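## Task

Take the label strip that stands upright in the box and slide it into the track over the network jacks as far as its end stop, with the printed face toward the outside and the text reading right way up.

## Robot and tools

Robot: two six-joint arms, left_arm and right_arm, each with a parallel gripper. They are mounted on opposite sides of the table, and left_arm's base is on the +y side. The arm names do not match left and right in the pictures. A loose part may sometimes get a short tug or shove from outside.

Frame: every hand position, orientation and velocity uses the scene frame. Its origin is the table centre, +z is up and the tabletop is at z = 0.020 m. Positions are in metres, orientations are quaternions (w, x, y, z), and velocities are in m/s and rad/s. Reported hand poses can be a few centimetres off, more at long reach. The gripper's fingers point along its +x and close along its y. end_effector_position is the point between the fingers, 3 to 4 cm behind the tips. Only the last 1.5 cm of each finger face is flat, so pinch thin strips with the tips.

Row layout, used by both motion tools: one flat list of 14 numbers covering both arms. The first 7 are left_arm and the last 7 are right_arm. Within each arm the joint order is wrist yaw, shoulder, wrist pitch, wrist roll, elbow, waist, then gripper opening. Every number lies in [-1, 1]. The six joint numbers are offsets, not poses. They are scaled: 1.0 equals 0.9615 rad for waist, shoulder and elbow, 1.713 rad for wrist pitch, 1.767 rad for wrist yaw and 1.728 rad for wrist roll. They count from the Joint targets as they stand when the action or move begins, not from the previous row, so repeating an offset moves the joint further. Send 0 for a joint to leave it at its target. The opening is an absolute setting: +1 is fully open, empty fingers close at about -0.78, and anything lower down to -1 closes no further. Send the current opening again to leave a gripper unchanged, because 0 is a real command (half open). A gripper needs about 0.6 s or more to close from fully open.

Joint ranges in rad: waist -3.054 to 3.054, shoulder 0.000 to 3.142, elbow 0.000 to 2.356, wrist pitch -1.571 to 1.571, wrist yaw -1.571 to 1.571, wrist roll -3.142 to 3.142. An action that asks for more than 0.028 rad past a range end is refused for both arms. If the first action of a call fails that check, the whole call is refused. Joints that reach their true end are clipped there, and the result prints "joint sent to its limit".

execute_actions: actions is a list of actions. Each action is a list of 1 to 15 rows, and each row is applied for one 1/30 s step. If an action has fewer than 15 rows, its last row fills the remaining steps, so each action lasts 0.5 s. cameras chooses which images come back: leave it out or use ["all"] for all, [] for none. An empty actions list just reports the full state.

move: target is one row, or a list of up to 15 rows. All rows are offsets from the same starting Joint targets, not chained. Joints travel together along a smooth path, so the hand traces a curve. speed is in rad/s for the joint with the farthest to go, from 0.01 to 2, default 0.5; give one value, or one per target. blend is in rad and rounds corners at intermediate targets. opening_speed is how fast the gripper setting changes, in units of the -1..+1 scale per second, at least 0.2. blocking=false returns after about 0.5 s while the move keeps going. The path does not avoid obstacles or the other arm. The result ends with a move: line showing done, off_target, moving, held or fault, plus limits=held if steps were withheld, and the worst joint error for any arm more than 0.03 rad off.

wait: seconds from 0 to 10; the arms hold their last command. stop: brakes a running move. zoom_image: camera is one of cam_high, cam_low, cam_left_wrist, cam_right_wrist, and region is [x0, y0, x1, y1] in image pixels from the top-left, at most 504 by 504. All images are 672x504. finished_scene: scene is 1 or 2. Call it only once the strip sits at its stop unaided; it cannot be undone.

Result lines: Joint positions and Joint velocities give each arm's joints in the order above (rad, rad/s), then the finger gap (m; 0.080 is fully open). Joint targets is the base that the next offsets count from. grip_measured uses the opening scale. For a firm hold, command about 0.08 below its reading at first contact. grip_effort_n is motor effort, where negative means closing; it is not pad force. Joint torques and External joint torques list per joint; an outside push toward larger angles lowers the external value. Wrist depth gives 7x7 cells per wrist camera in mm, valid from 70 to 1000, with "-" meaning no value. Warning lines include "joint command not followed" (the clearance check changed targets), blocked (an arm was stopped by contact), TORQUE FAULT (a 10 s stop), MOTOR HOT (50 °C or more) and OVER-TEMPERATURE FAULT (at 95 °C). Camera calibration gives K and T_world_to_cam for projecting scene points. Fixed cameras may have shifted by a few mm or degrees.

Motion limits: each joint target can lead its measured angle only by about 0.21 to 0.27 rad per step. Targets that would put the hand more than 70 mm from where it is get scaled back, so large moves take several actions. To end a push, command targets back past the measured positions.

Avoid: dropping parts, letting go of moving parts, slamming or pressing hard, and arm-to-arm contact, which can end the scene. Anything leaving the table fails the task. Per-joint torque limits (N m) are waist 17.2, shoulder 21.3, elbow 21.3, wrist pitch 5.61, wrist yaw 5.59, wrist roll 5.24, and a held part's weight counts toward them. Long stretched holds and pushing at unreachable poses heat the motors. Move smoothly and efficiently, since time and effort count.

Each tool is called as a command line: name --argument value for each argument, lists and objects as JSON in quotes; but a table of rows of numbers goes row by row, as --pt "numbers of a row", without its own name.

## Session

execute_actions --actions '[]'

Scene clock: 0.00 s.
left_arm: end_effector_position=(-0.2106, +0.3990, +0.3592) grip_measured=+1.000 grip_effort_n=n/a end_effector_quat_wxyz=(+0.018, -0.087, +0.034, -0.996) | right_arm: end_effector_position=(-0.2261, -0.2900, +0.1911) grip_measured=+0.992 grip_effort_n=n/a end_effector_quat_wxyz=(+0.339, -0.237, -0.099, +0.905)
Joint names: [wrist yaw, shoulder, wrist pitch, wrist roll, elbow, waist]
Joint positions: left_arm=[0.774 0.288 0.077 -0.242 0.454 -0.721 0.08] | right_arm=[0.287 0.632 -0.038 -0.257 0.282 1.092 0.08]
Joint velocities: within noise
Joint torques (N m): no reading
External joint torques (N m): no reading
Motor temperatures (°C): left_arm=[25 21 26 24 22 22] | right_arm=[24 21 26 26 21 23]
Heat: left arm: hottest wrist pitch 26 °C (+0.0 °C/min); right arm: hottest wrist pitch 26 °C (+0.0 °C/min).
Wrist depth (mm): cam_left_wrist=[966 965 953 945 191 919 891 / - - 988 987 199 976 933 / - - - - 221 - 984 / - - - - 263 - - / - 78 - - 258 - - / - - - - - - 81 / - - - - - - -] | cam_right_wrist=[858 978 - - - - - / 983 - - - - - - / - - - - 456 600 702 / - - 319 358 405 466 549 / 244 264 277 304 333 89 452 / - 100 245 269 292 89 - / - 202 219 236 255 272 81]
Joint targets: left_arm=[0.773 0.287 0.078 -0.242 0.457 -0.721] | right_arm=[0.287 0.631 -0.038 -0.257 0.281 1.092]
Tool commands: left_gripper/opening=+1.0 right_gripper/opening=+0.991984

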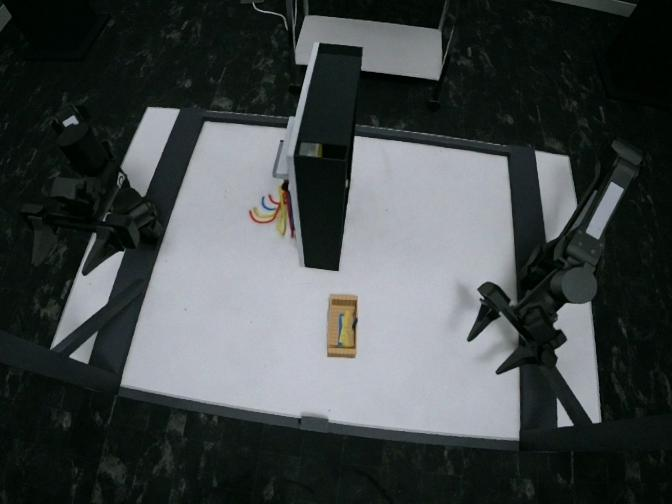

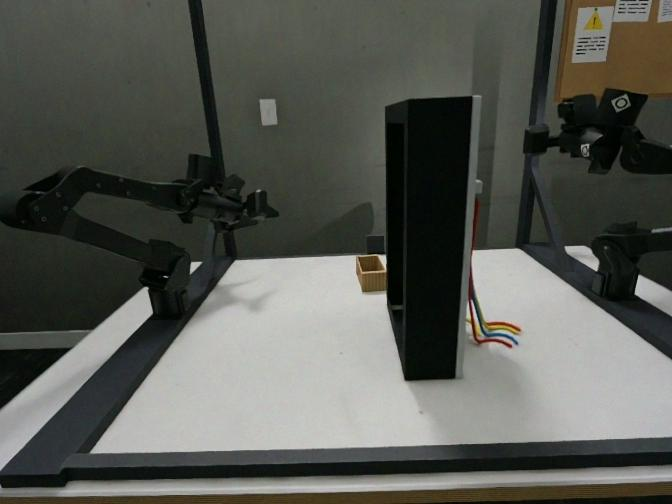

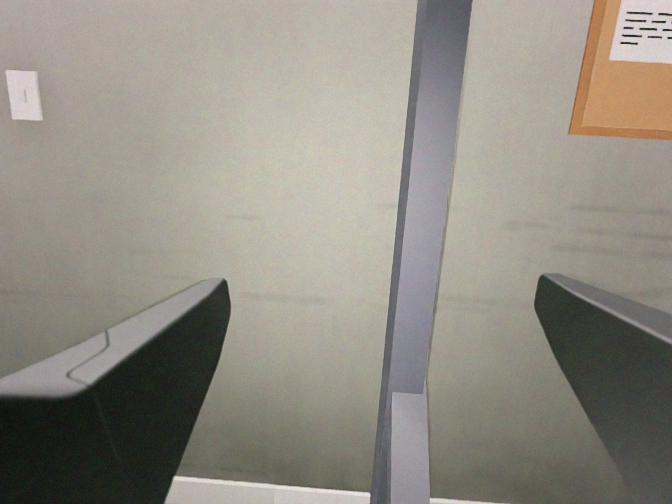

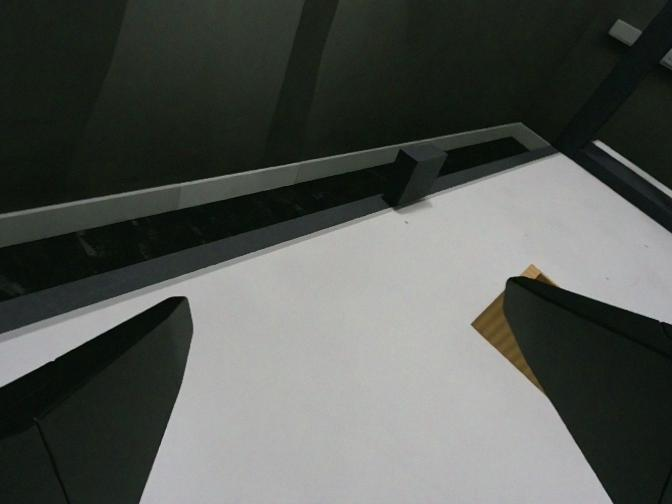

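zoom_image --camera "cam_high" --region '[220, 30, 420, 180]'

zoom_image --camera "cam_high" --region '[300, 280, 390, 370]'

zoom_image --camera "cam_low" --region '[340, 80, 560, 390]'

zoom_image --camera "cam_high" --region '[240, 120, 370, 280]'

Scaled by 2.520.

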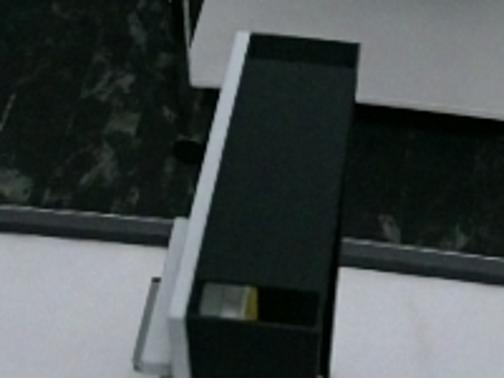

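Scaled by 5.600.

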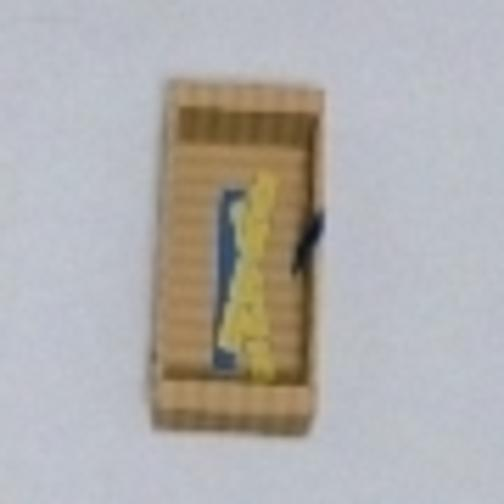

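Scaled by 1.626.

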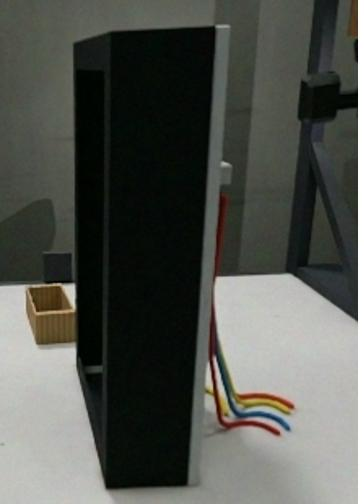

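Scaled by 3.150.

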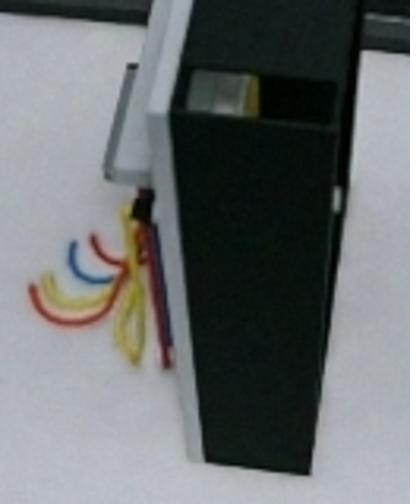

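move --target '[-0.4375, 0, 0, 0.14, 0, 1.0, 1.0, 0, 0, 0, 0, 0, 0, 1.0]' --speed 0.8

execute_actions --actions '[]'

Scene clock: 79.67 s.
left_arm: end_effector_position=(+0.0256, +0.2471, +0.3694) grip_measured=+1.000 grip_effort_n=-1.6 end_effector_quat_wxyz=(+0.772, -0.076, -0.093, -0.624) | right_arm: end_effector_position=(-0.2261, -0.2900, +0.1911) grip_measured=+0.992 grip_effort_n=-2.1 end_effector_quat_wxyz=(+0.339, -0.237, -0.099, +0.905)
Joint positions: left_arm=[0.005 0.288 0.077 -0.003 0.454 0.237 0.08] | right_arm=[0.287 0.632 -0.038 -0.257 0.282 1.092 0.08]
Joint torques (N m): left_arm=[-0.17 1.12 1.78 0.13 7.09 0.32] | right_arm=[0.08 -1.76 1.47 0.03 7.47 -0.06]
External joint torques (N m): left_arm=[-0.17 0.28 0.31 0.12 0.97 0.32] | right_arm=[0.02 -0.86 -0.26 0.01 0.23 -0.06]
Motor temperatures (°C): left_arm=[25 21 30 24 27 22] | right_arm=[24 21 32 26 26 23]
Heat: left arm: hottest wrist pitch 30 °C (+3.0 °C/min); right arm: hottest wrist pitch 32 °C (+3.0 °C/min).
Wrist depth (mm): cam_left_wrist=[- - - - - - - / - - - - - - - / - 264 252 239 225 214 - / - 275 262 247 234 223 - / - 78 238 251 238 234 - / - - 273 239 226 240 81 / - - 300 276 258 247 -] | cam_right_wrist=[882 971 - - - - - / 965 - - - - - - / - - - - 459 602 701 / - - 322 357 408 462 550 / 244 265 276 303 334 89 451 / - 100 244 270 291 89 - / - 203 218 236 256 272 81]
Joint targets: left_arm=[0.000 0.287 0.078 0.000 0.457 0.241] | right_arm=[0.287 0.631 -0.038 -0.257 0.281 1.092]
move: done
camera_calibration:
cam_left_wrist: T_world_to_cam=[[-0.969154, -0.245925, -0.0161388, 0.101897], [-0.0303479, 0.184069, -0.982445, 0.341978], [0.244579, -0.951651, -0.185855, 0.374557], [0, 0, 0, 1]]

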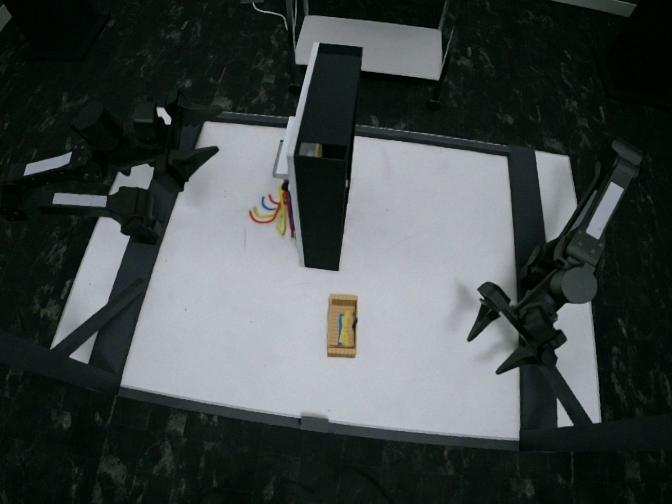

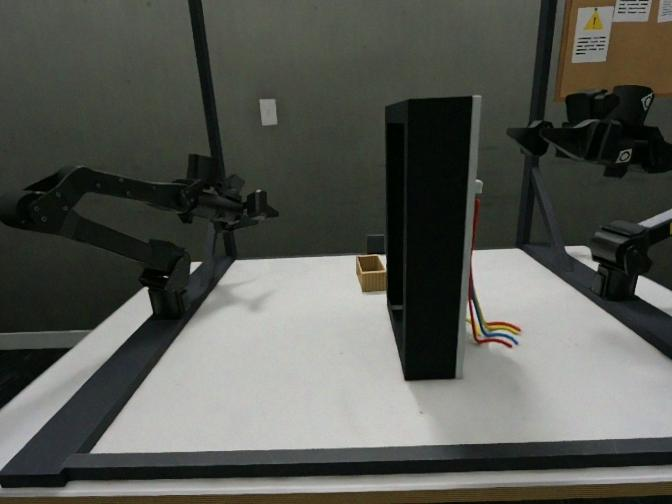

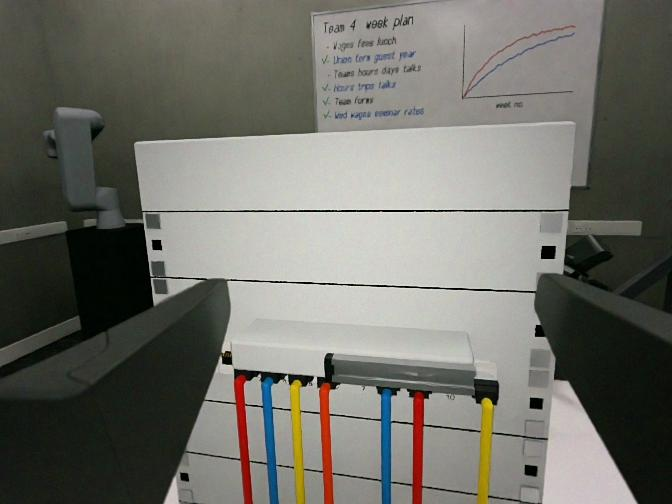

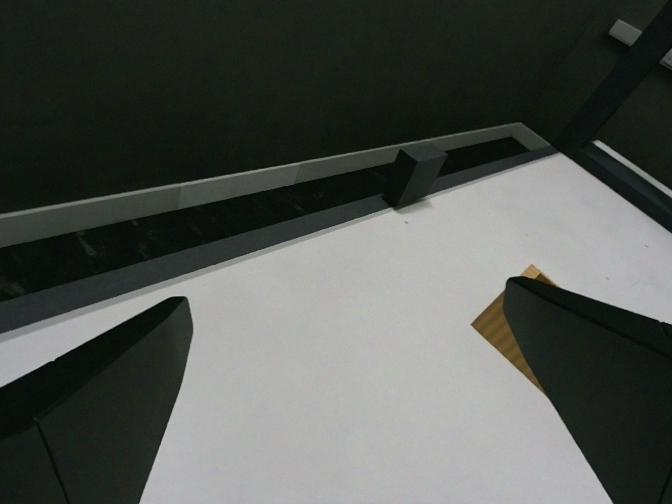

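Scene clock: 79.67 s.
left_arm: end_effector_position=(+0.0256, +0.2471, +0.3694) grip_measured=+1.000 grip_effort_n=-1.6 end_effector_quat_wxyz=(+0.772, -0.076, -0.093, -0.624) | right_arm: end_effector_position=(-0.2261, -0.2900, +0.1911) grip_measured=+0.992 grip_effort_n=-2.1 end_effector_quat_wxyz=(+0.339, -0.237, -0.099, +0.905)
Joint names: [wrist yaw, shoulder, wrist pitch, wrist roll, elbow, waist]
Joint positions: left_arm=[0.005 0.288 0.077 -0.003 0.454 0.237 0.08] | right_arm=[0.287 0.632 -0.038 -0.257 0.282 1.092 0.08]
Joint velocities: within noise
Joint torques (N m): left_arm=[-0.17 1.12 1.78 0.13 7.09 0.32] | right_arm=[0.08 -1.76 1.47 0.03 7.47 -0.06]
External joint torques (N m): left_arm=[-0.17 0.28 0.31 0.12 0.97 0.32] | right_arm=[0.02 -0.86 -0.26 0.01 0.23 -0.06]
Motor temperatures (°C): left_arm=[25 21 30 24 27 22] | right_arm=[24 21 32 26 26 23]
Heat: left arm: hottest wrist pitch 30 °C (+3.0 °C/min); right arm: hottest wrist pitch 32 °C (+3.0 °C/min).
Wrist depth (mm): cam_left_wrist=[- - - - - - - / - - - - - - - / - 264 252 239 225 214 - / - 275 262 247 234 223 - / - 78 238 251 238 234 - / - - 273 239 226 240 81 / - - 300 276 258 247 -] | cam_right_wrist=[882 971 - - - - - / 965 - - - - - - / - - - - 459 602 701 / - - 322 357 408 462 550 / 244 265 276 303 334 89 451 / - 100 244 270 291 89 - / - 203 218 236 256 272 81]
Joint targets: left_arm=[0.000 0.287 0.078 0.000 0.457 0.241] | right_arm=[0.287 0.631 -0.038 -0.257 0.281 1.092]
Tool commands: left_gripper/opening=+1.0 right_gripper/opening=+1.0
camera_calibration:
cam_left_wrist: T_world_to_cam=[[-0.969154, -0.245925, -0.0161388, 0.101897], [-0.0303479, 0.184069, -0.982445, 0.341978], [0.244579, -0.951651, -0.185855, 0.374557], [0, 0, 0, 1]] pos_world=[0.0175235, 0.318559, 0.407232]

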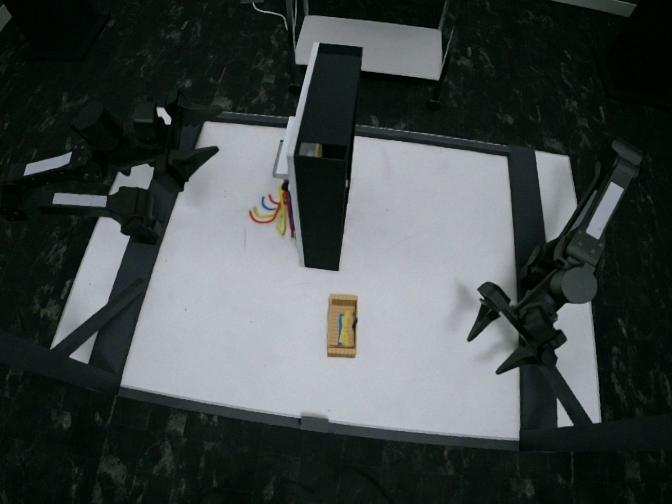

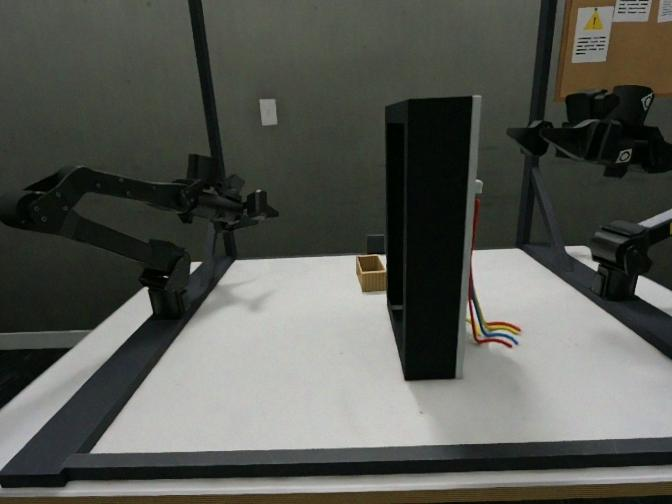

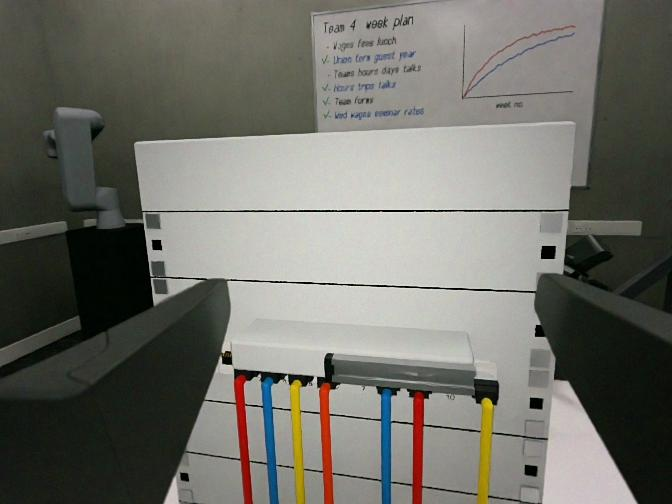

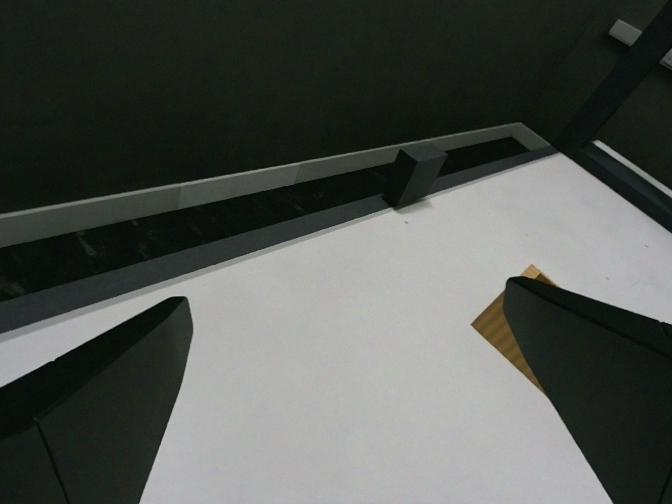

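zoom_image --camera "cam_left_wrist" --region '[210, 300, 370, 420]'

zoom_image --camera "cam_left_wrist" --region '[350, 300, 510, 420]'

Scaled by 3.150.

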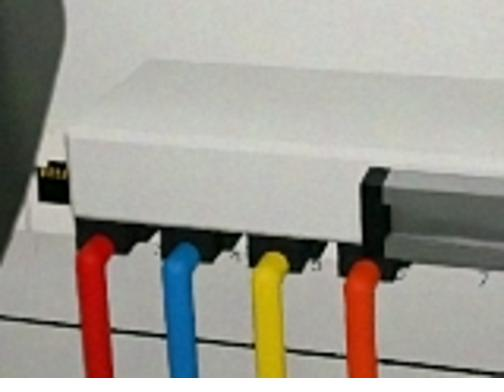

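Scaled by 3.150.

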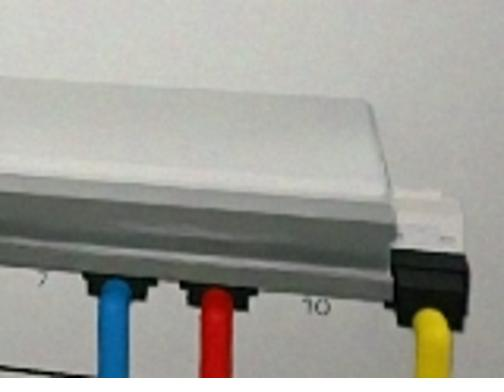

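move --pt "0 0 0 0 0 -0.8747 1 0 0 0 0 0 0 1" --pt "0 1.0 -0.292 0 0.78 -0.8747 1 0 0 0 0 0 0 1" --speed 1.0 --blend 0.1 --cameras '[]'

move --pt "0 0.8305 -0.2925 0 0.745 0 1 0 0 0 0 0 0 1" --pt "0 0.8305 -0.2925 0 0.745 0.252 1 0 0 0 0 0 0 1" --speed 0.8 --blend 0.1

Scene clock: 148.93 s.
left_arm: end_effector_position=(-0.2369, +0.1454, +0.3395) grip_measured=+1.000 grip_effort_n=-1.6 end_effector_quat_wxyz=(+0.446, +0.208, +0.110, -0.864) | right_arm: end_effector_position=(-0.2261, -0.2900, +0.1911) grip_measured=+0.992 grip_effort_n=-2.1 end_effector_quat_wxyz=(+0.339, -0.237, -0.099, +0.905)
Joint positions: left_arm=[0.003 1.243 -0.422 -0.003 1.19 -0.596 0.08] | right_arm=[0.287 0.632 -0.038 -0.257 0.282 1.092 0.08]
Joint torques (N m): left_arm=[-0.1 -3.68 1.73 0.12 9.3 -0.32] | right_arm=[0.08 -1.83 1.44 0.03 7.46 -0.06]
External joint torques (N m): left_arm=[-0.1 0.48 0.18 0.11 2.77 -0.33] | right_arm=[0.01 -0.93 -0.28 0.01 0.22 -0.06]
Wrist depth (mm): cam_left_wrist=[439 589 - - - - 846 / 555 629 - - - - 905 / 552 562 552 - - - 971 / 494 485 486 476 - - - / 446 78 412 422 - - - / - - 375 380 378 367 80 / - - 347 344 341 334 -] | cam_right_wrist=[869 986 - - - - - / 961 - - - - - - / - - - - 453 596 700 / - - 320 357 404 462 549 / 244 266 277 306 333 89 452 / - 100 244 269 290 89 - / - 203 220 235 256 271 81]
Joint targets: left_arm=[0.001 1.249 -0.422 0.000 1.207 -0.600] | right_arm=[0.287 0.631 -0.038 -0.257 0.281 1.092]
move: done

Scene clock: 151.37 s.
left_arm: end_effector_position=(-0.2019, -0.0102, +0.2160) grip_measured=+1.000 grip_effort_n=-1.2 end_effector_quat_wxyz=(+0.487, +0.415, +0.283, -0.714) | right_arm: end_effector_position=(-0.2261, -0.2900, +0.1911) grip_measured=+0.992 grip_effort_n=-2.1 end_effector_quat_wxyz=(+0.339, -0.237, -0.099, +0.905)
Joint positions: left_arm=[-0.001 2.039 -0.922 -0.002 1.908 -0.357 0.08] | right_arm=[0.287 0.632 -0.038 -0.257 0.282 1.092 0.08]
Joint torques (N m): left_arm=[0 -9.12 1.03 0.09 8.48 0.07] | right_arm=[0.08 -1.8 1.45 0.03 7.5 -0.07]
External joint torques (N m): left_arm=[0 0.21 -0.03 0.08 2.39 0.09] | right_arm=[0.02 -0.89 -0.28 0.01 0.24 -0.06]
Wrist depth (mm): cam_left_wrist=[268 266 264 262 260 258 - / 265 263 262 260 259 256 - / 263 262 261 259 256 254 239 / 262 260 254 253 254 252 250 / 261 78 251 251 254 252 - / - - 252 253 251 249 81 / - - 251 250 249 249 -] | cam_right_wrist=[861 978 - - - - - / 956 - - - - - 660 / - - - - 457 599 669 / - - 322 356 407 464 550 / 244 264 276 305 334 89 456 / - 100 245 268 289 89 - / - 203 218 235 256 270 81]
Joint targets: left_arm=[0.000 2.047 -0.923 0.000 1.923 -0.358] | right_arm=[0.287 0.631 -0.038 -0.257 0.281 1.092]
move: done
camera_calibration:
cam_left_wrist: T_world_to_cam=[[-0.927363, 0.372021, -0.0399799, -0.164463], [0.37414, 0.923175, -0.0881305, 0.127708], [0.00412209, -0.096687, -0.995306, 0.291825], [0, 0, 0, 1]]

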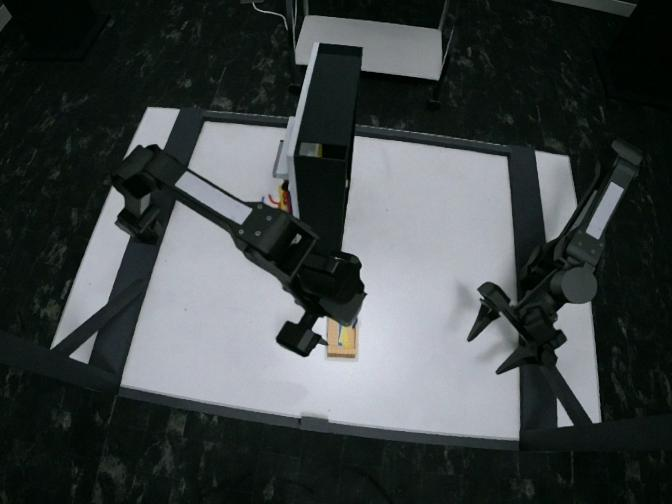

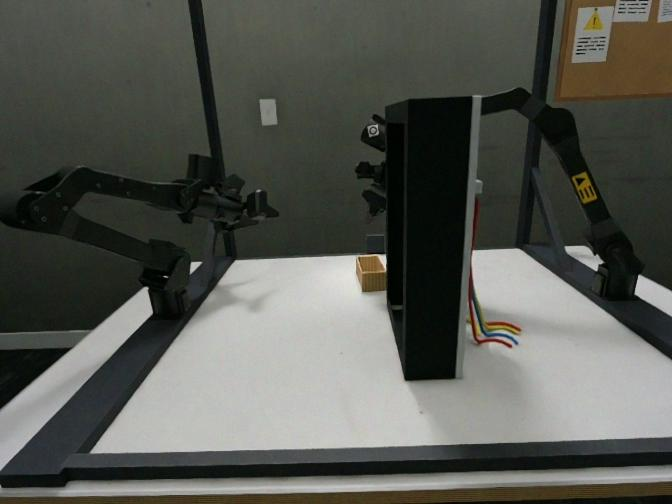

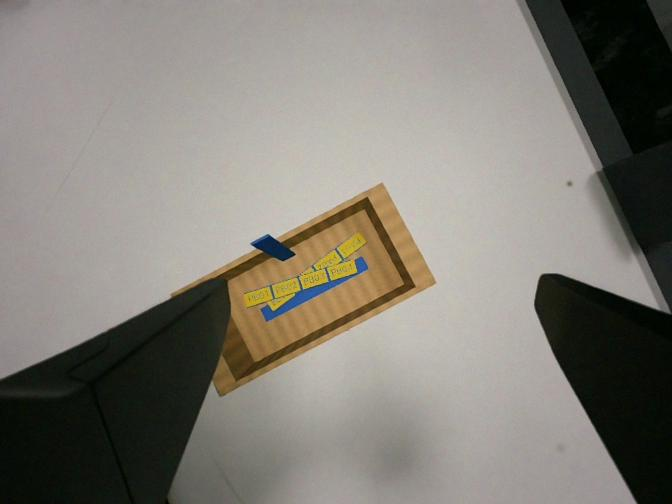

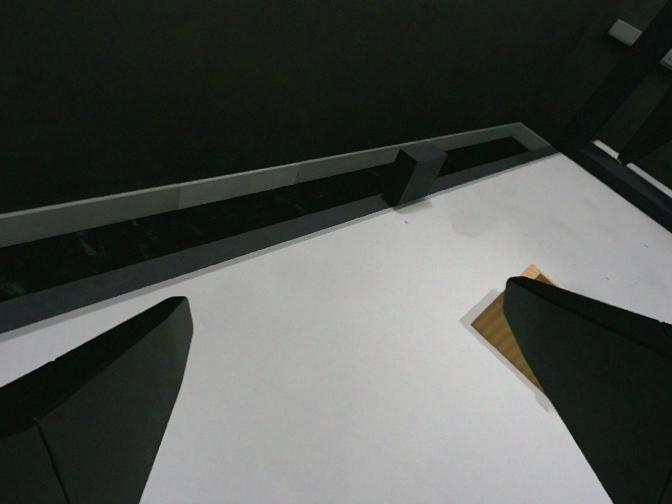

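zoom_image --camera "cam_left_wrist" --region '[170, 180, 440, 400]'

zoom_image --camera "cam_left_wrist" --region '[235, 225, 375, 330]'

Scaled by 1.867.

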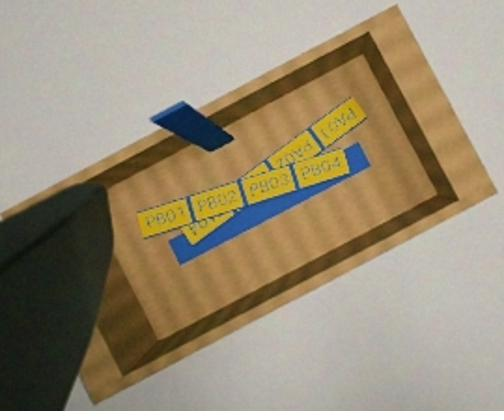

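Scaled by 3.600.

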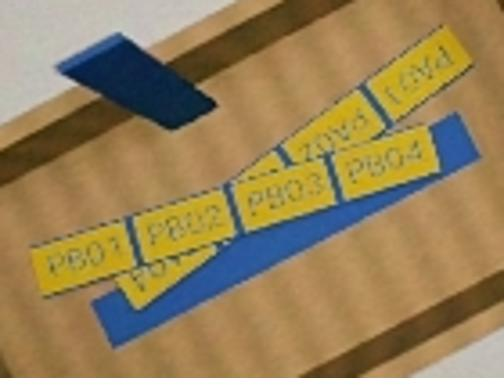

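zoom_image --camera "cam_low" --region '[340, 230, 400, 300]'

zoom_image --camera "cam_left_wrist" --region '[240, 220, 310, 280]'

zoom_image --camera "cam_right_wrist" --region '[460, 240, 580, 400]'

Scaled by 7.200.

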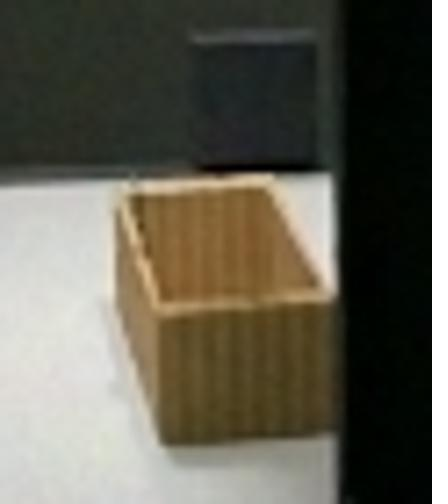

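Scaled by 7.200.

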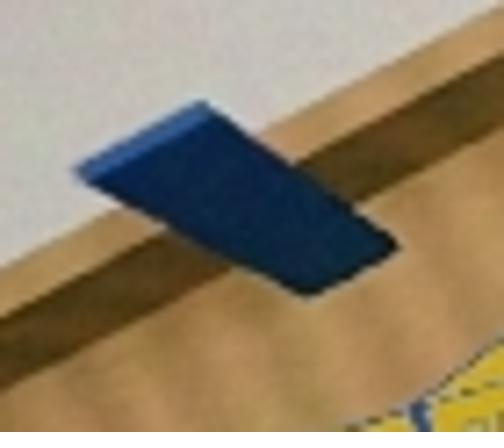

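Scaled by 3.150.

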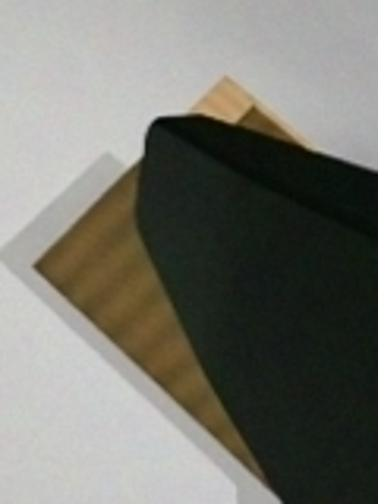

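move --target '[0,0,0,0,0,0,1,0.283,0,0,0.149,0,0,1]' --speed 1.0 --cameras '["cam_right_wrist"]'

zoom_image --camera "cam_right_wrist" --region '[230, 150, 480, 350]'

Scene clock: 228.30 s.
left_arm: end_effector_position=(-0.2019, -0.0102, +0.2160) grip_measured=+1.000 grip_effort_n=-1.2 end_effector_quat_wxyz=(+0.487, +0.415, +0.283, -0.714) | right_arm: end_effector_position=(-0.1660, -0.2496, +0.2052) grip_measured=+0.992 grip_effort_n=-2.1 end_effector_quat_wxyz=(+0.578, -0.192, -0.032, +0.793)
Joint positions: left_arm=[-0.001 2.039 -0.922 -0.002 1.908 -0.357 0.08] | right_arm=[0.783 0.632 -0.038 -0.006 0.282 1.092 0.08]
Joint torques (N m): left_arm=[0 -9.11 1.03 0.07 8.52 -0.07] | right_arm=[0.38 -1.63 1.3 0.24 7.37 0.01]
External joint torques (N m): left_arm=[0.01 0.32 -0.03 0.07 2.39 -0.13] | right_arm=[0.21 -0.87 -0.27 0.23 0.28 -0.01]
Motor temperatures (°C): left_arm=[25 29 31 24 37 22] | right_arm=[24 21 34 26 28 23]
Heat: left arm: hottest elbow 37 °C (+4.0 °C/min); right arm: hottest wrist pitch 34 °C (+0.0 °C/min).
Wrist depth (mm): cam_left_wrist=[269 266 264 262 260 259 - / 266 263 262 260 259 257 - / 263 262 259 258 256 255 243 / 262 261 255 253 254 253 250 / 260 78 251 251 252 250 - / - - 253 253 251 250 81 / - - 252 251 249 249 -] | cam_right_wrist=[- - - 317 670 231 317 / - - - 716 702 682 281 / - 392 472 531 612 636 301 / 328 345 366 369 464 353 392 / 287 309 314 341 357 89 407 / - 92 271 291 314 91 - / - 225 238 255 270 280 81]
Joint targets: left_arm=[0.000 2.047 -0.923 0.000 1.923 -0.358] | right_arm=[0.787 0.631 -0.038 0.000 0.281 1.092]
move: done
camera_calibration:
cam_right_wrist: T_world_to_cam=[[0.928243, 0.271272, 0.254511, 0.175739], [0.364849, -0.530704, -0.765009, 0.109438], [-0.0724559, 0.802972, -0.591596, 0.386597], [0, 0, 0, 1]]
Images, in order: cam_right_wrist.

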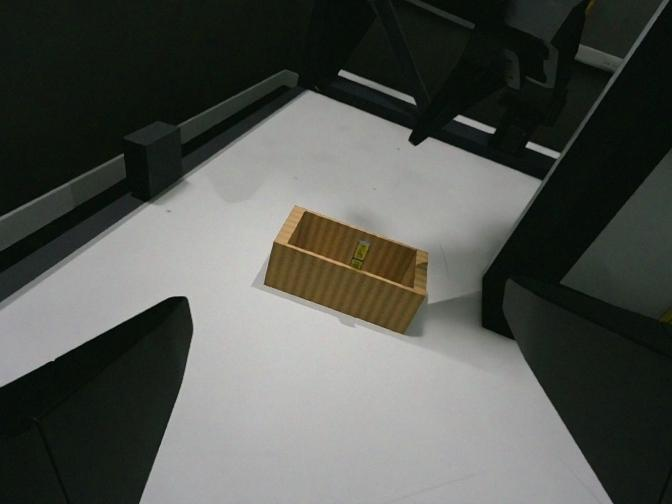

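Scaled by 2.016.

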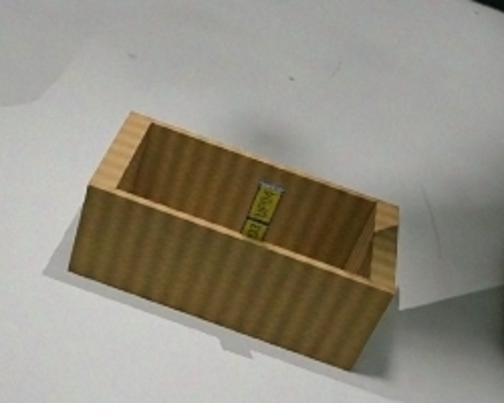

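zoom_image --camera "cam_right_wrist" --region '[340, 230, 390, 280]'

Scaled by 10.080.

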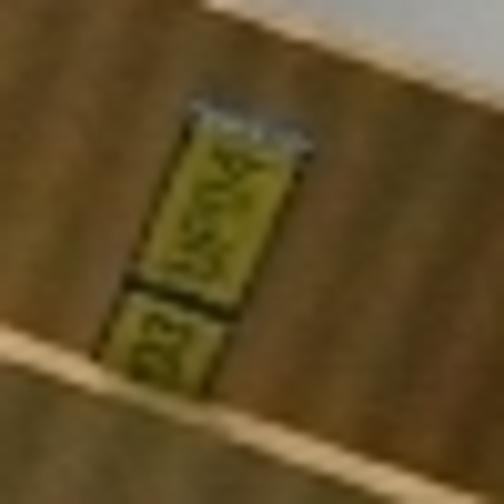

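move --target '[-0.2547,-1.0,0.422,0,-1.0,-0.252,1,-0.1,0,0,0,0,0,1]' --speed 1.0 --cameras '[]'

move --target '[-0.2547,-0.4665,0.5254,0,-0.8856,0,1,0,0,0,0,0,0,1]' --speed 0.8 --cameras '["cam_left_wrist","cam_high"]'

Scene clock: 420.53 s.
left_arm: end_effector_position=(-0.1640, +0.1358, +0.3411) grip_measured=+1.000 grip_effort_n=-1.2 end_effector_quat_wxyz=(+0.636, +0.157, +0.042, -0.755) | right_arm: end_effector_position=(-0.1883, -0.2599, +0.1991) grip_measured=+0.992 grip_effort_n=-2.1 end_effector_quat_wxyz=(+0.509, -0.193, -0.016, +0.839)
Joint positions: left_arm=[-0.444 1.096 -0.204 -0.002 0.972 -0.596 0.08] | right_arm=[0.614 0.632 -0.038 -0.006 0.282 1.092 0.08]
Joint torques (N m): left_arm=[-0.29 -4.61 1.98 0.08 5.9 -0.33] | right_arm=[0.01 -1.69 1.38 0.23 7.38 -0.04]
External joint torques (N m): left_arm=[-0.2 -1.34 0.41 0.09 -0.76 -0.34] | right_arm=[-0.12 -0.88 -0.25 0.22 0.24 -0.06]
Wrist depth (mm): cam_left_wrist=[571 531 483 - - - - / - 615 457 599 - - - / - 806 694 678 660 - - / 187 664 604 567 534 552 - / - 78 486 475 451 - - / - - 420 405 381 382 81 / - - 333 365 350 335 -] | cam_right_wrist=[- - - - - - - / - - - - 720 744 651 / - - 413 483 528 596 670 / - 329 356 369 370 453 354 / 282 300 302 321 338 89 315 / - 100 263 276 292 89 - / - 219 234 244 254 261 81]
Joint targets: left_arm=[-0.450 1.086 -0.200 0.000 0.962 -0.600] | right_arm=[0.610 0.631 -0.038 0.000 0.281 1.092]
move: done

Scene clock: 422.27 s.
left_arm: end_effector_position=(-0.0447, +0.2134, +0.2586) grip_measured=+1.000 grip_effort_n=-1.6 end_effector_quat_wxyz=(+0.796, -0.088, -0.002, -0.599) | right_arm: end_effector_position=(-0.1883, -0.2599, +0.1991) grip_measured=+0.992 grip_effort_n=-2.1 end_effector_quat_wxyz=(+0.509, -0.193, -0.016, +0.839)
Joint positions: left_arm=[-0.895 0.643 0.696 -0.002 0.12 -0.597 0.08] | right_arm=[0.614 0.632 -0.038 -0.006 0.282 1.092 0.08]
Joint torques (N m): left_arm=[-0.1 -0.72 1.69 0.08 5.47 -0.26] | right_arm=[0.03 -1.75 1.38 0.23 7.37 -0.08]
External joint torques (N m): left_arm=[-0.18 -0.31 0.39 0.07 -0.79 -0.27] | right_arm=[-0.12 -0.93 -0.26 0.22 0.22 -0.08]
Wrist depth (mm): cam_left_wrist=[227 214 199 187 175 - - / 240 187 172 189 185 611 - / 258 232 222 207 197 544 - / 279 241 233 216 215 - - / - 78 211 231 524 - - / - - 257 243 414 446 80 / - - 285 261 337 323 -] | cam_right_wrist=[999 - - - - - 590 / - - - - 717 738 640 / - - 416 479 527 598 659 / - 331 356 370 369 454 352 / 282 298 302 323 335 89 315 / - 100 263 276 293 89 - / - 218 233 242 255 263 81]
Joint targets: left_arm=[-0.900 0.637 0.700 0.000 0.110 -0.600] | right_arm=[0.610 0.631 -0.038 0.000 0.281 1.092]
move: done
camera_calibration:
cam_left_wrist: T_world_to_cam=[[-0.947242, -0.299379, 0.114482, 0.00227492], [-0.199409, 0.270813, -0.941752, 0.200552], [0.250937, -0.914895, -0.316224, 0.365174], [0, 0, 0, 1]]
Images, in order: cam_high, cam_left_wrist.

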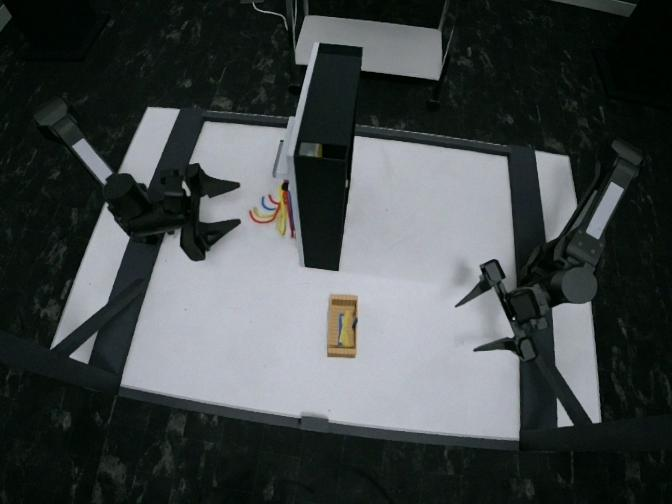

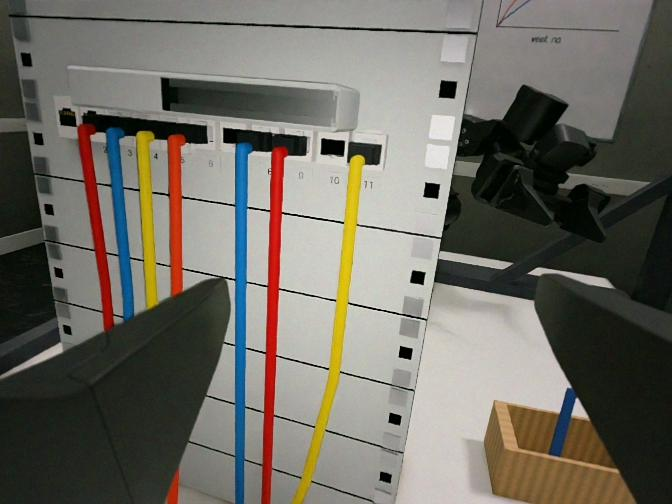

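zoom_image --camera "cam_left_wrist" --region '[140, 60, 400, 200]'

zoom_image --camera "cam_left_wrist" --region '[300, 70, 400, 180]'

zoom_image --camera "cam_left_wrist" --region '[470, 370, 620, 504]'

Scaled by 1.938.

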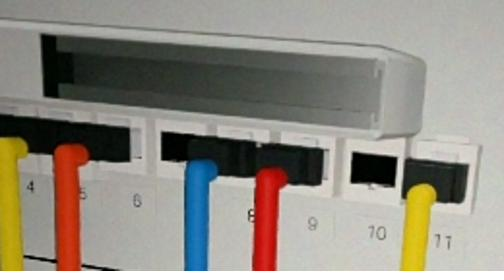

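Scaled by 4.582.

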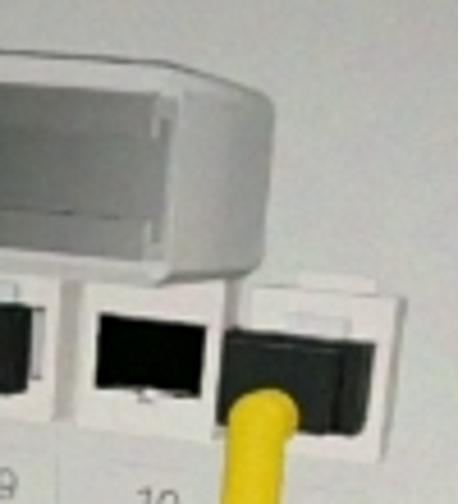

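Scaled by 3.360.

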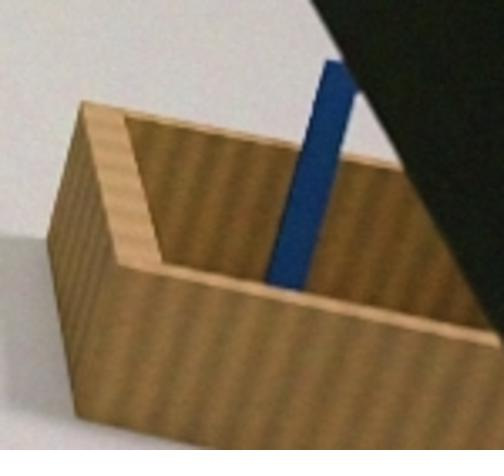

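move --target '[0.2298,0.1414,-0.2154,0.909,0.3453,0.2257,1,0,0,0,0,0,0,1]' --speed 0.8 --cameras '["cam_left_wrist"]'

zoom_image --camera "cam_left_wrist" --region '[0, 100, 240, 340]'

Scene clock: 609.37 s.
left_arm: end_effector_position=(-0.0642, +0.1662, +0.2967) grip_measured=+1.000 grip_effort_n=-2.6 end_effector_quat_wxyz=(+0.518, +0.527, -0.474, -0.479) | right_arm: end_effector_position=(-0.1883, -0.2599, +0.1991) grip_measured=+0.992 grip_effort_n=-2.1 end_effector_quat_wxyz=(+0.509, -0.193, -0.016, +0.839)
Joint positions: left_arm=[-0.499 0.77 0.331 1.568 0.424 -0.387 0.08] | right_arm=[0.614 0.632 -0.038 -0.006 0.282 1.092 0.08]
Joint torques (N m): left_arm=[0.11 -0.76 1.74 0.04 9.43 0.37] | right_arm=[0.01 -1.68 1.38 0.24 7.34 -0.05]
External joint torques (N m): left_arm=[0.12 0.62 0.21 0.09 2.81 0.36] | right_arm=[-0.13 -0.89 -0.23 0.22 0.26 -0.05]
Motor temperatures (°C): left_arm=[25 24 36 24 34 22] | right_arm=[24 21 37 26 30 23]
Wrist depth (mm): cam_left_wrist=[- - - 515 - 564 384 / - - - - 638 579 389 / - - - 229 225 215 207 / 171 167 165 167 165 163 166 / 171 79 173 174 178 176 - / - - 198 172 200 201 80 / - - 226 197 222 231 -] | cam_right_wrist=[- - - - - - - / - - - - 716 735 649 / - - 413 479 527 594 660 / - 331 355 368 371 459 353 / 284 299 303 321 336 89 316 / - 100 263 276 293 89 - / - 219 234 242 254 263 81]
Joint targets: left_arm=[-0.494 0.773 0.331 1.571 0.442 -0.383] | right_arm=[0.611 0.631 -0.038 0.000 0.281 1.092]
move: done
camera_calibration:
cam_left_wrist: T_world_to_cam=[[0.0324519, -0.0152186, -0.999357, 0.311489], [0.866997, 0.497889, 0.0205717, -0.00950216], [0.497256, -0.867107, 0.0293519, 0.244273], [0, 0, 0, 1]]
Images, in order: cam_left_wrist.

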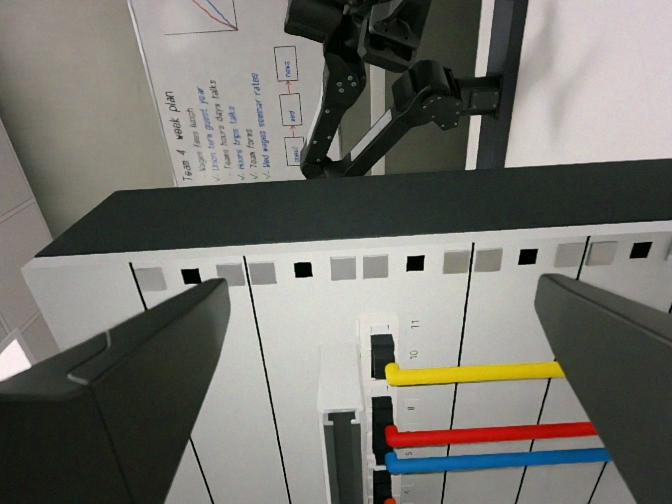

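Scaled by 2.100.

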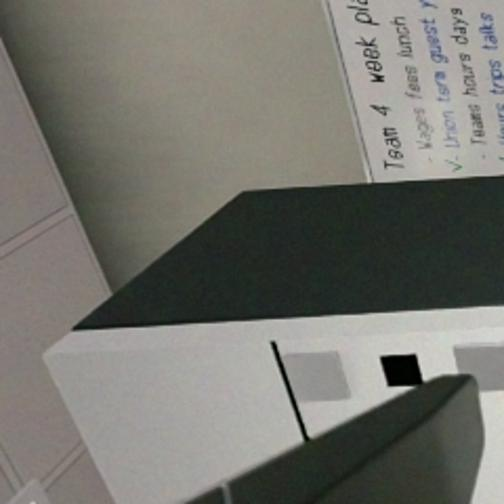

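zoom_image --camera "cam_left_wrist" --region '[300, 330, 400, 504]'

zoom_image --camera "cam_left_wrist" --region '[312, 395, 372, 455]'

Scaled by 2.897.

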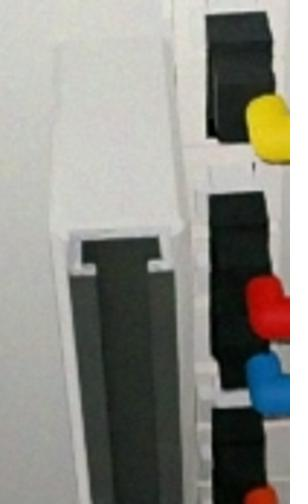

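Scaled by 8.400.

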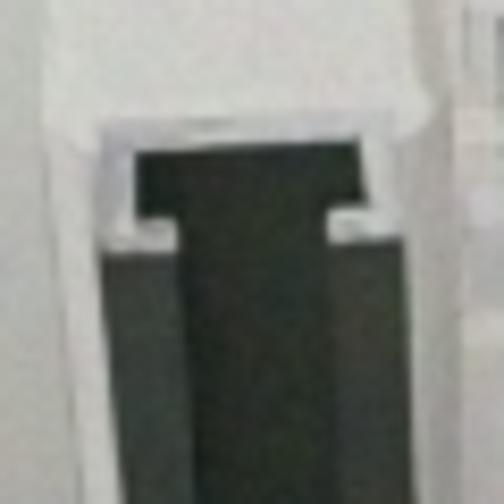

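move --target '[0,0,0,0,0,0,1,-0.3458,0.832,-0.35,0,0.832,-0.7395,1]' --speed 1.0 --cameras '[]'

move --target '[0,0,0,0,0,0,1,0,0.2455,-0.086,0,0.2455,0,1]' --speed 0.6 --cameras '["cam_right_wrist","cam_high"]'

Scene clock: 656.13 s.
left_arm: end_effector_position=(-0.0642, +0.1662, +0.2970) grip_measured=+1.000 grip_effort_n=-2.1 end_effector_quat_wxyz=(+0.518, +0.527, -0.474, -0.479) | right_arm: end_effector_position=(-0.1521, -0.1178, +0.1948) grip_measured=+0.992 grip_effort_n=-2.6 end_effector_quat_wxyz=(+0.493, -0.393, +0.261, +0.731)
Joint positions: left_arm=[-0.498 0.77 0.331 1.569 0.425 -0.387 0.08] | right_arm=[0.004 1.421 -0.635 -0.005 1.073 0.384 0.08]
Joint torques (N m): left_arm=[0.1 -0.75 1.75 0.06 9.36 0.37] | right_arm=[-0.17 -5.51 0.87 0.2 8.12 -0.31]
External joint torques (N m): left_arm=[0.1 0.77 0.15 0.11 2.58 0.37] | right_arm=[-0.18 0.07 -0.38 0.2 1.37 -0.3]
Wrist depth (mm): cam_left_wrist=[- - 315 329 325 537 383 / - - 646 - 344 581 386 / - - - 232 225 215 207 / 172 168 165 167 165 163 166 / 171 79 173 173 178 175 - / - - 197 170 204 202 81 / - - 224 197 222 230 -] | cam_right_wrist=[269 273 278 280 283 286 286 / 264 265 242 257 272 277 220 / 256 258 256 256 262 266 222 / 249 250 250 254 256 260 262 / 243 247 246 248 248 89 256 / - 100 240 240 242 91 - / - 229 234 236 237 237 81]
Joint targets: left_arm=[-0.494 0.773 0.331 1.571 0.442 -0.383] | right_arm=[-0.001 1.431 -0.637 0.000 1.081 0.381]
move: done

Scene clock: 657.10 s.
left_arm: end_effector_position=(-0.0642, +0.1662, +0.2970) grip_measured=+1.000 grip_effort_n=-2.6 end_effector_quat_wxyz=(+0.518, +0.527, -0.474, -0.479) | right_arm: end_effector_position=(-0.1649, -0.0862, +0.1819) grip_measured=+0.992 grip_effort_n=-2.1 end_effector_quat_wxyz=(+0.472, -0.445, +0.296, +0.701)
Joint positions: left_arm=[-0.498 0.77 0.331 1.569 0.425 -0.387 0.08] | right_arm=[0.004 1.655 -0.782 -0.005 1.309 0.384 0.08]
Joint torques (N m): left_arm=[0.1 -0.78 1.74 0.04 9.36 0.34] | right_arm=[-0.17 -6.94 0.67 0.2 7.87 -0.41]
External joint torques (N m): left_arm=[0.1 0.67 0.18 0.09 2.69 0.36] | right_arm=[-0.18 0.24 -0.39 0.2 1.34 -0.4]
Wrist depth (mm): cam_left_wrist=[- - 316 314 282 472 384 / - - 579 - 630 579 387 / - - - 232 225 215 207 / 172 168 165 167 165 164 166 / 171 79 172 173 177 176 - / - - 197 171 201 201 81 / - - 225 197 222 230 -] | cam_right_wrist=[229 232 234 237 239 241 244 / 229 231 208 224 239 241 234 / 229 231 228 229 230 240 209 / 228 230 231 234 235 239 242 / 226 228 231 233 235 89 240 / - 100 230 233 235 91 - / - 227 229 231 234 236 81]
Joint targets: left_arm=[-0.494 0.773 0.331 1.571 0.442 -0.383] | right_arm=[-0.001 1.667 -0.785 0.000 1.317 0.381]
move: done
camera_calibration:
cam_right_wrist: T_world_to_cam=[[0.944186, 0.326713, 0.0420791, 0.182425], [0.328583, -0.943152, -0.0499761, 0.00632713], [0.0233591, 0.0610132, -0.997864, 0.267453], [0, 0, 0, 1]]
Images, in order: cam_high, cam_right_wrist.

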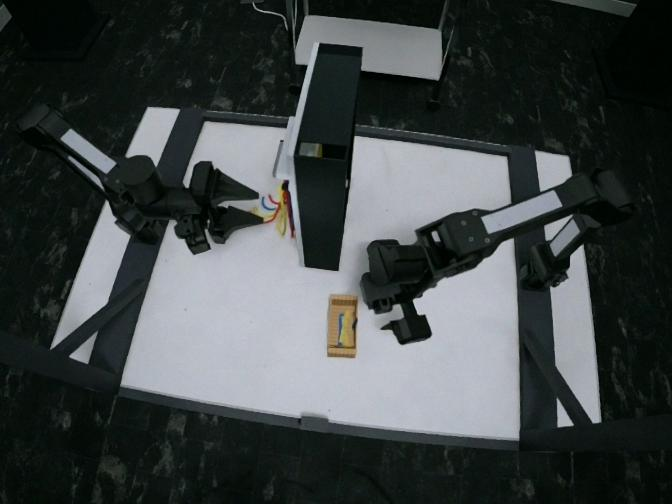

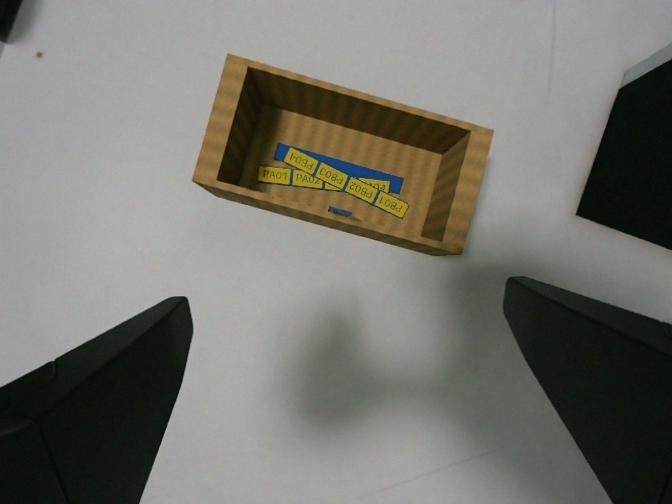

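zoom_image --camera "cam_right_wrist" --region '[300, 180, 380, 240]'

zoom_image --camera "cam_right_wrist" --region '[180, 40, 500, 270]'

Scaled by 6.300.

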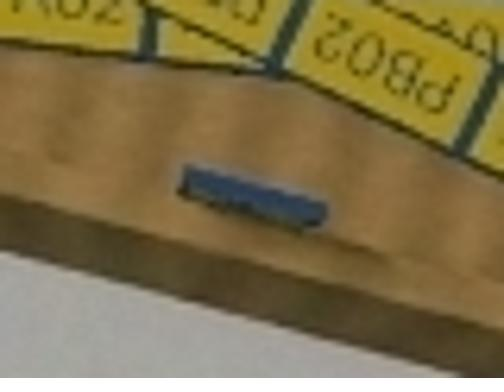

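Scaled by 1.575.

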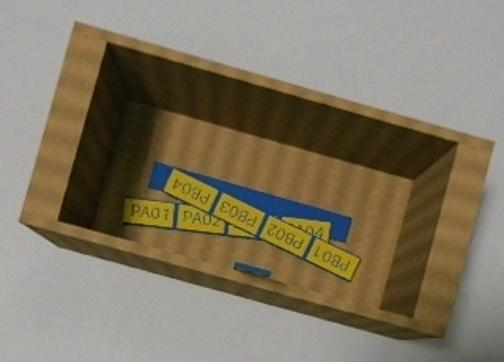

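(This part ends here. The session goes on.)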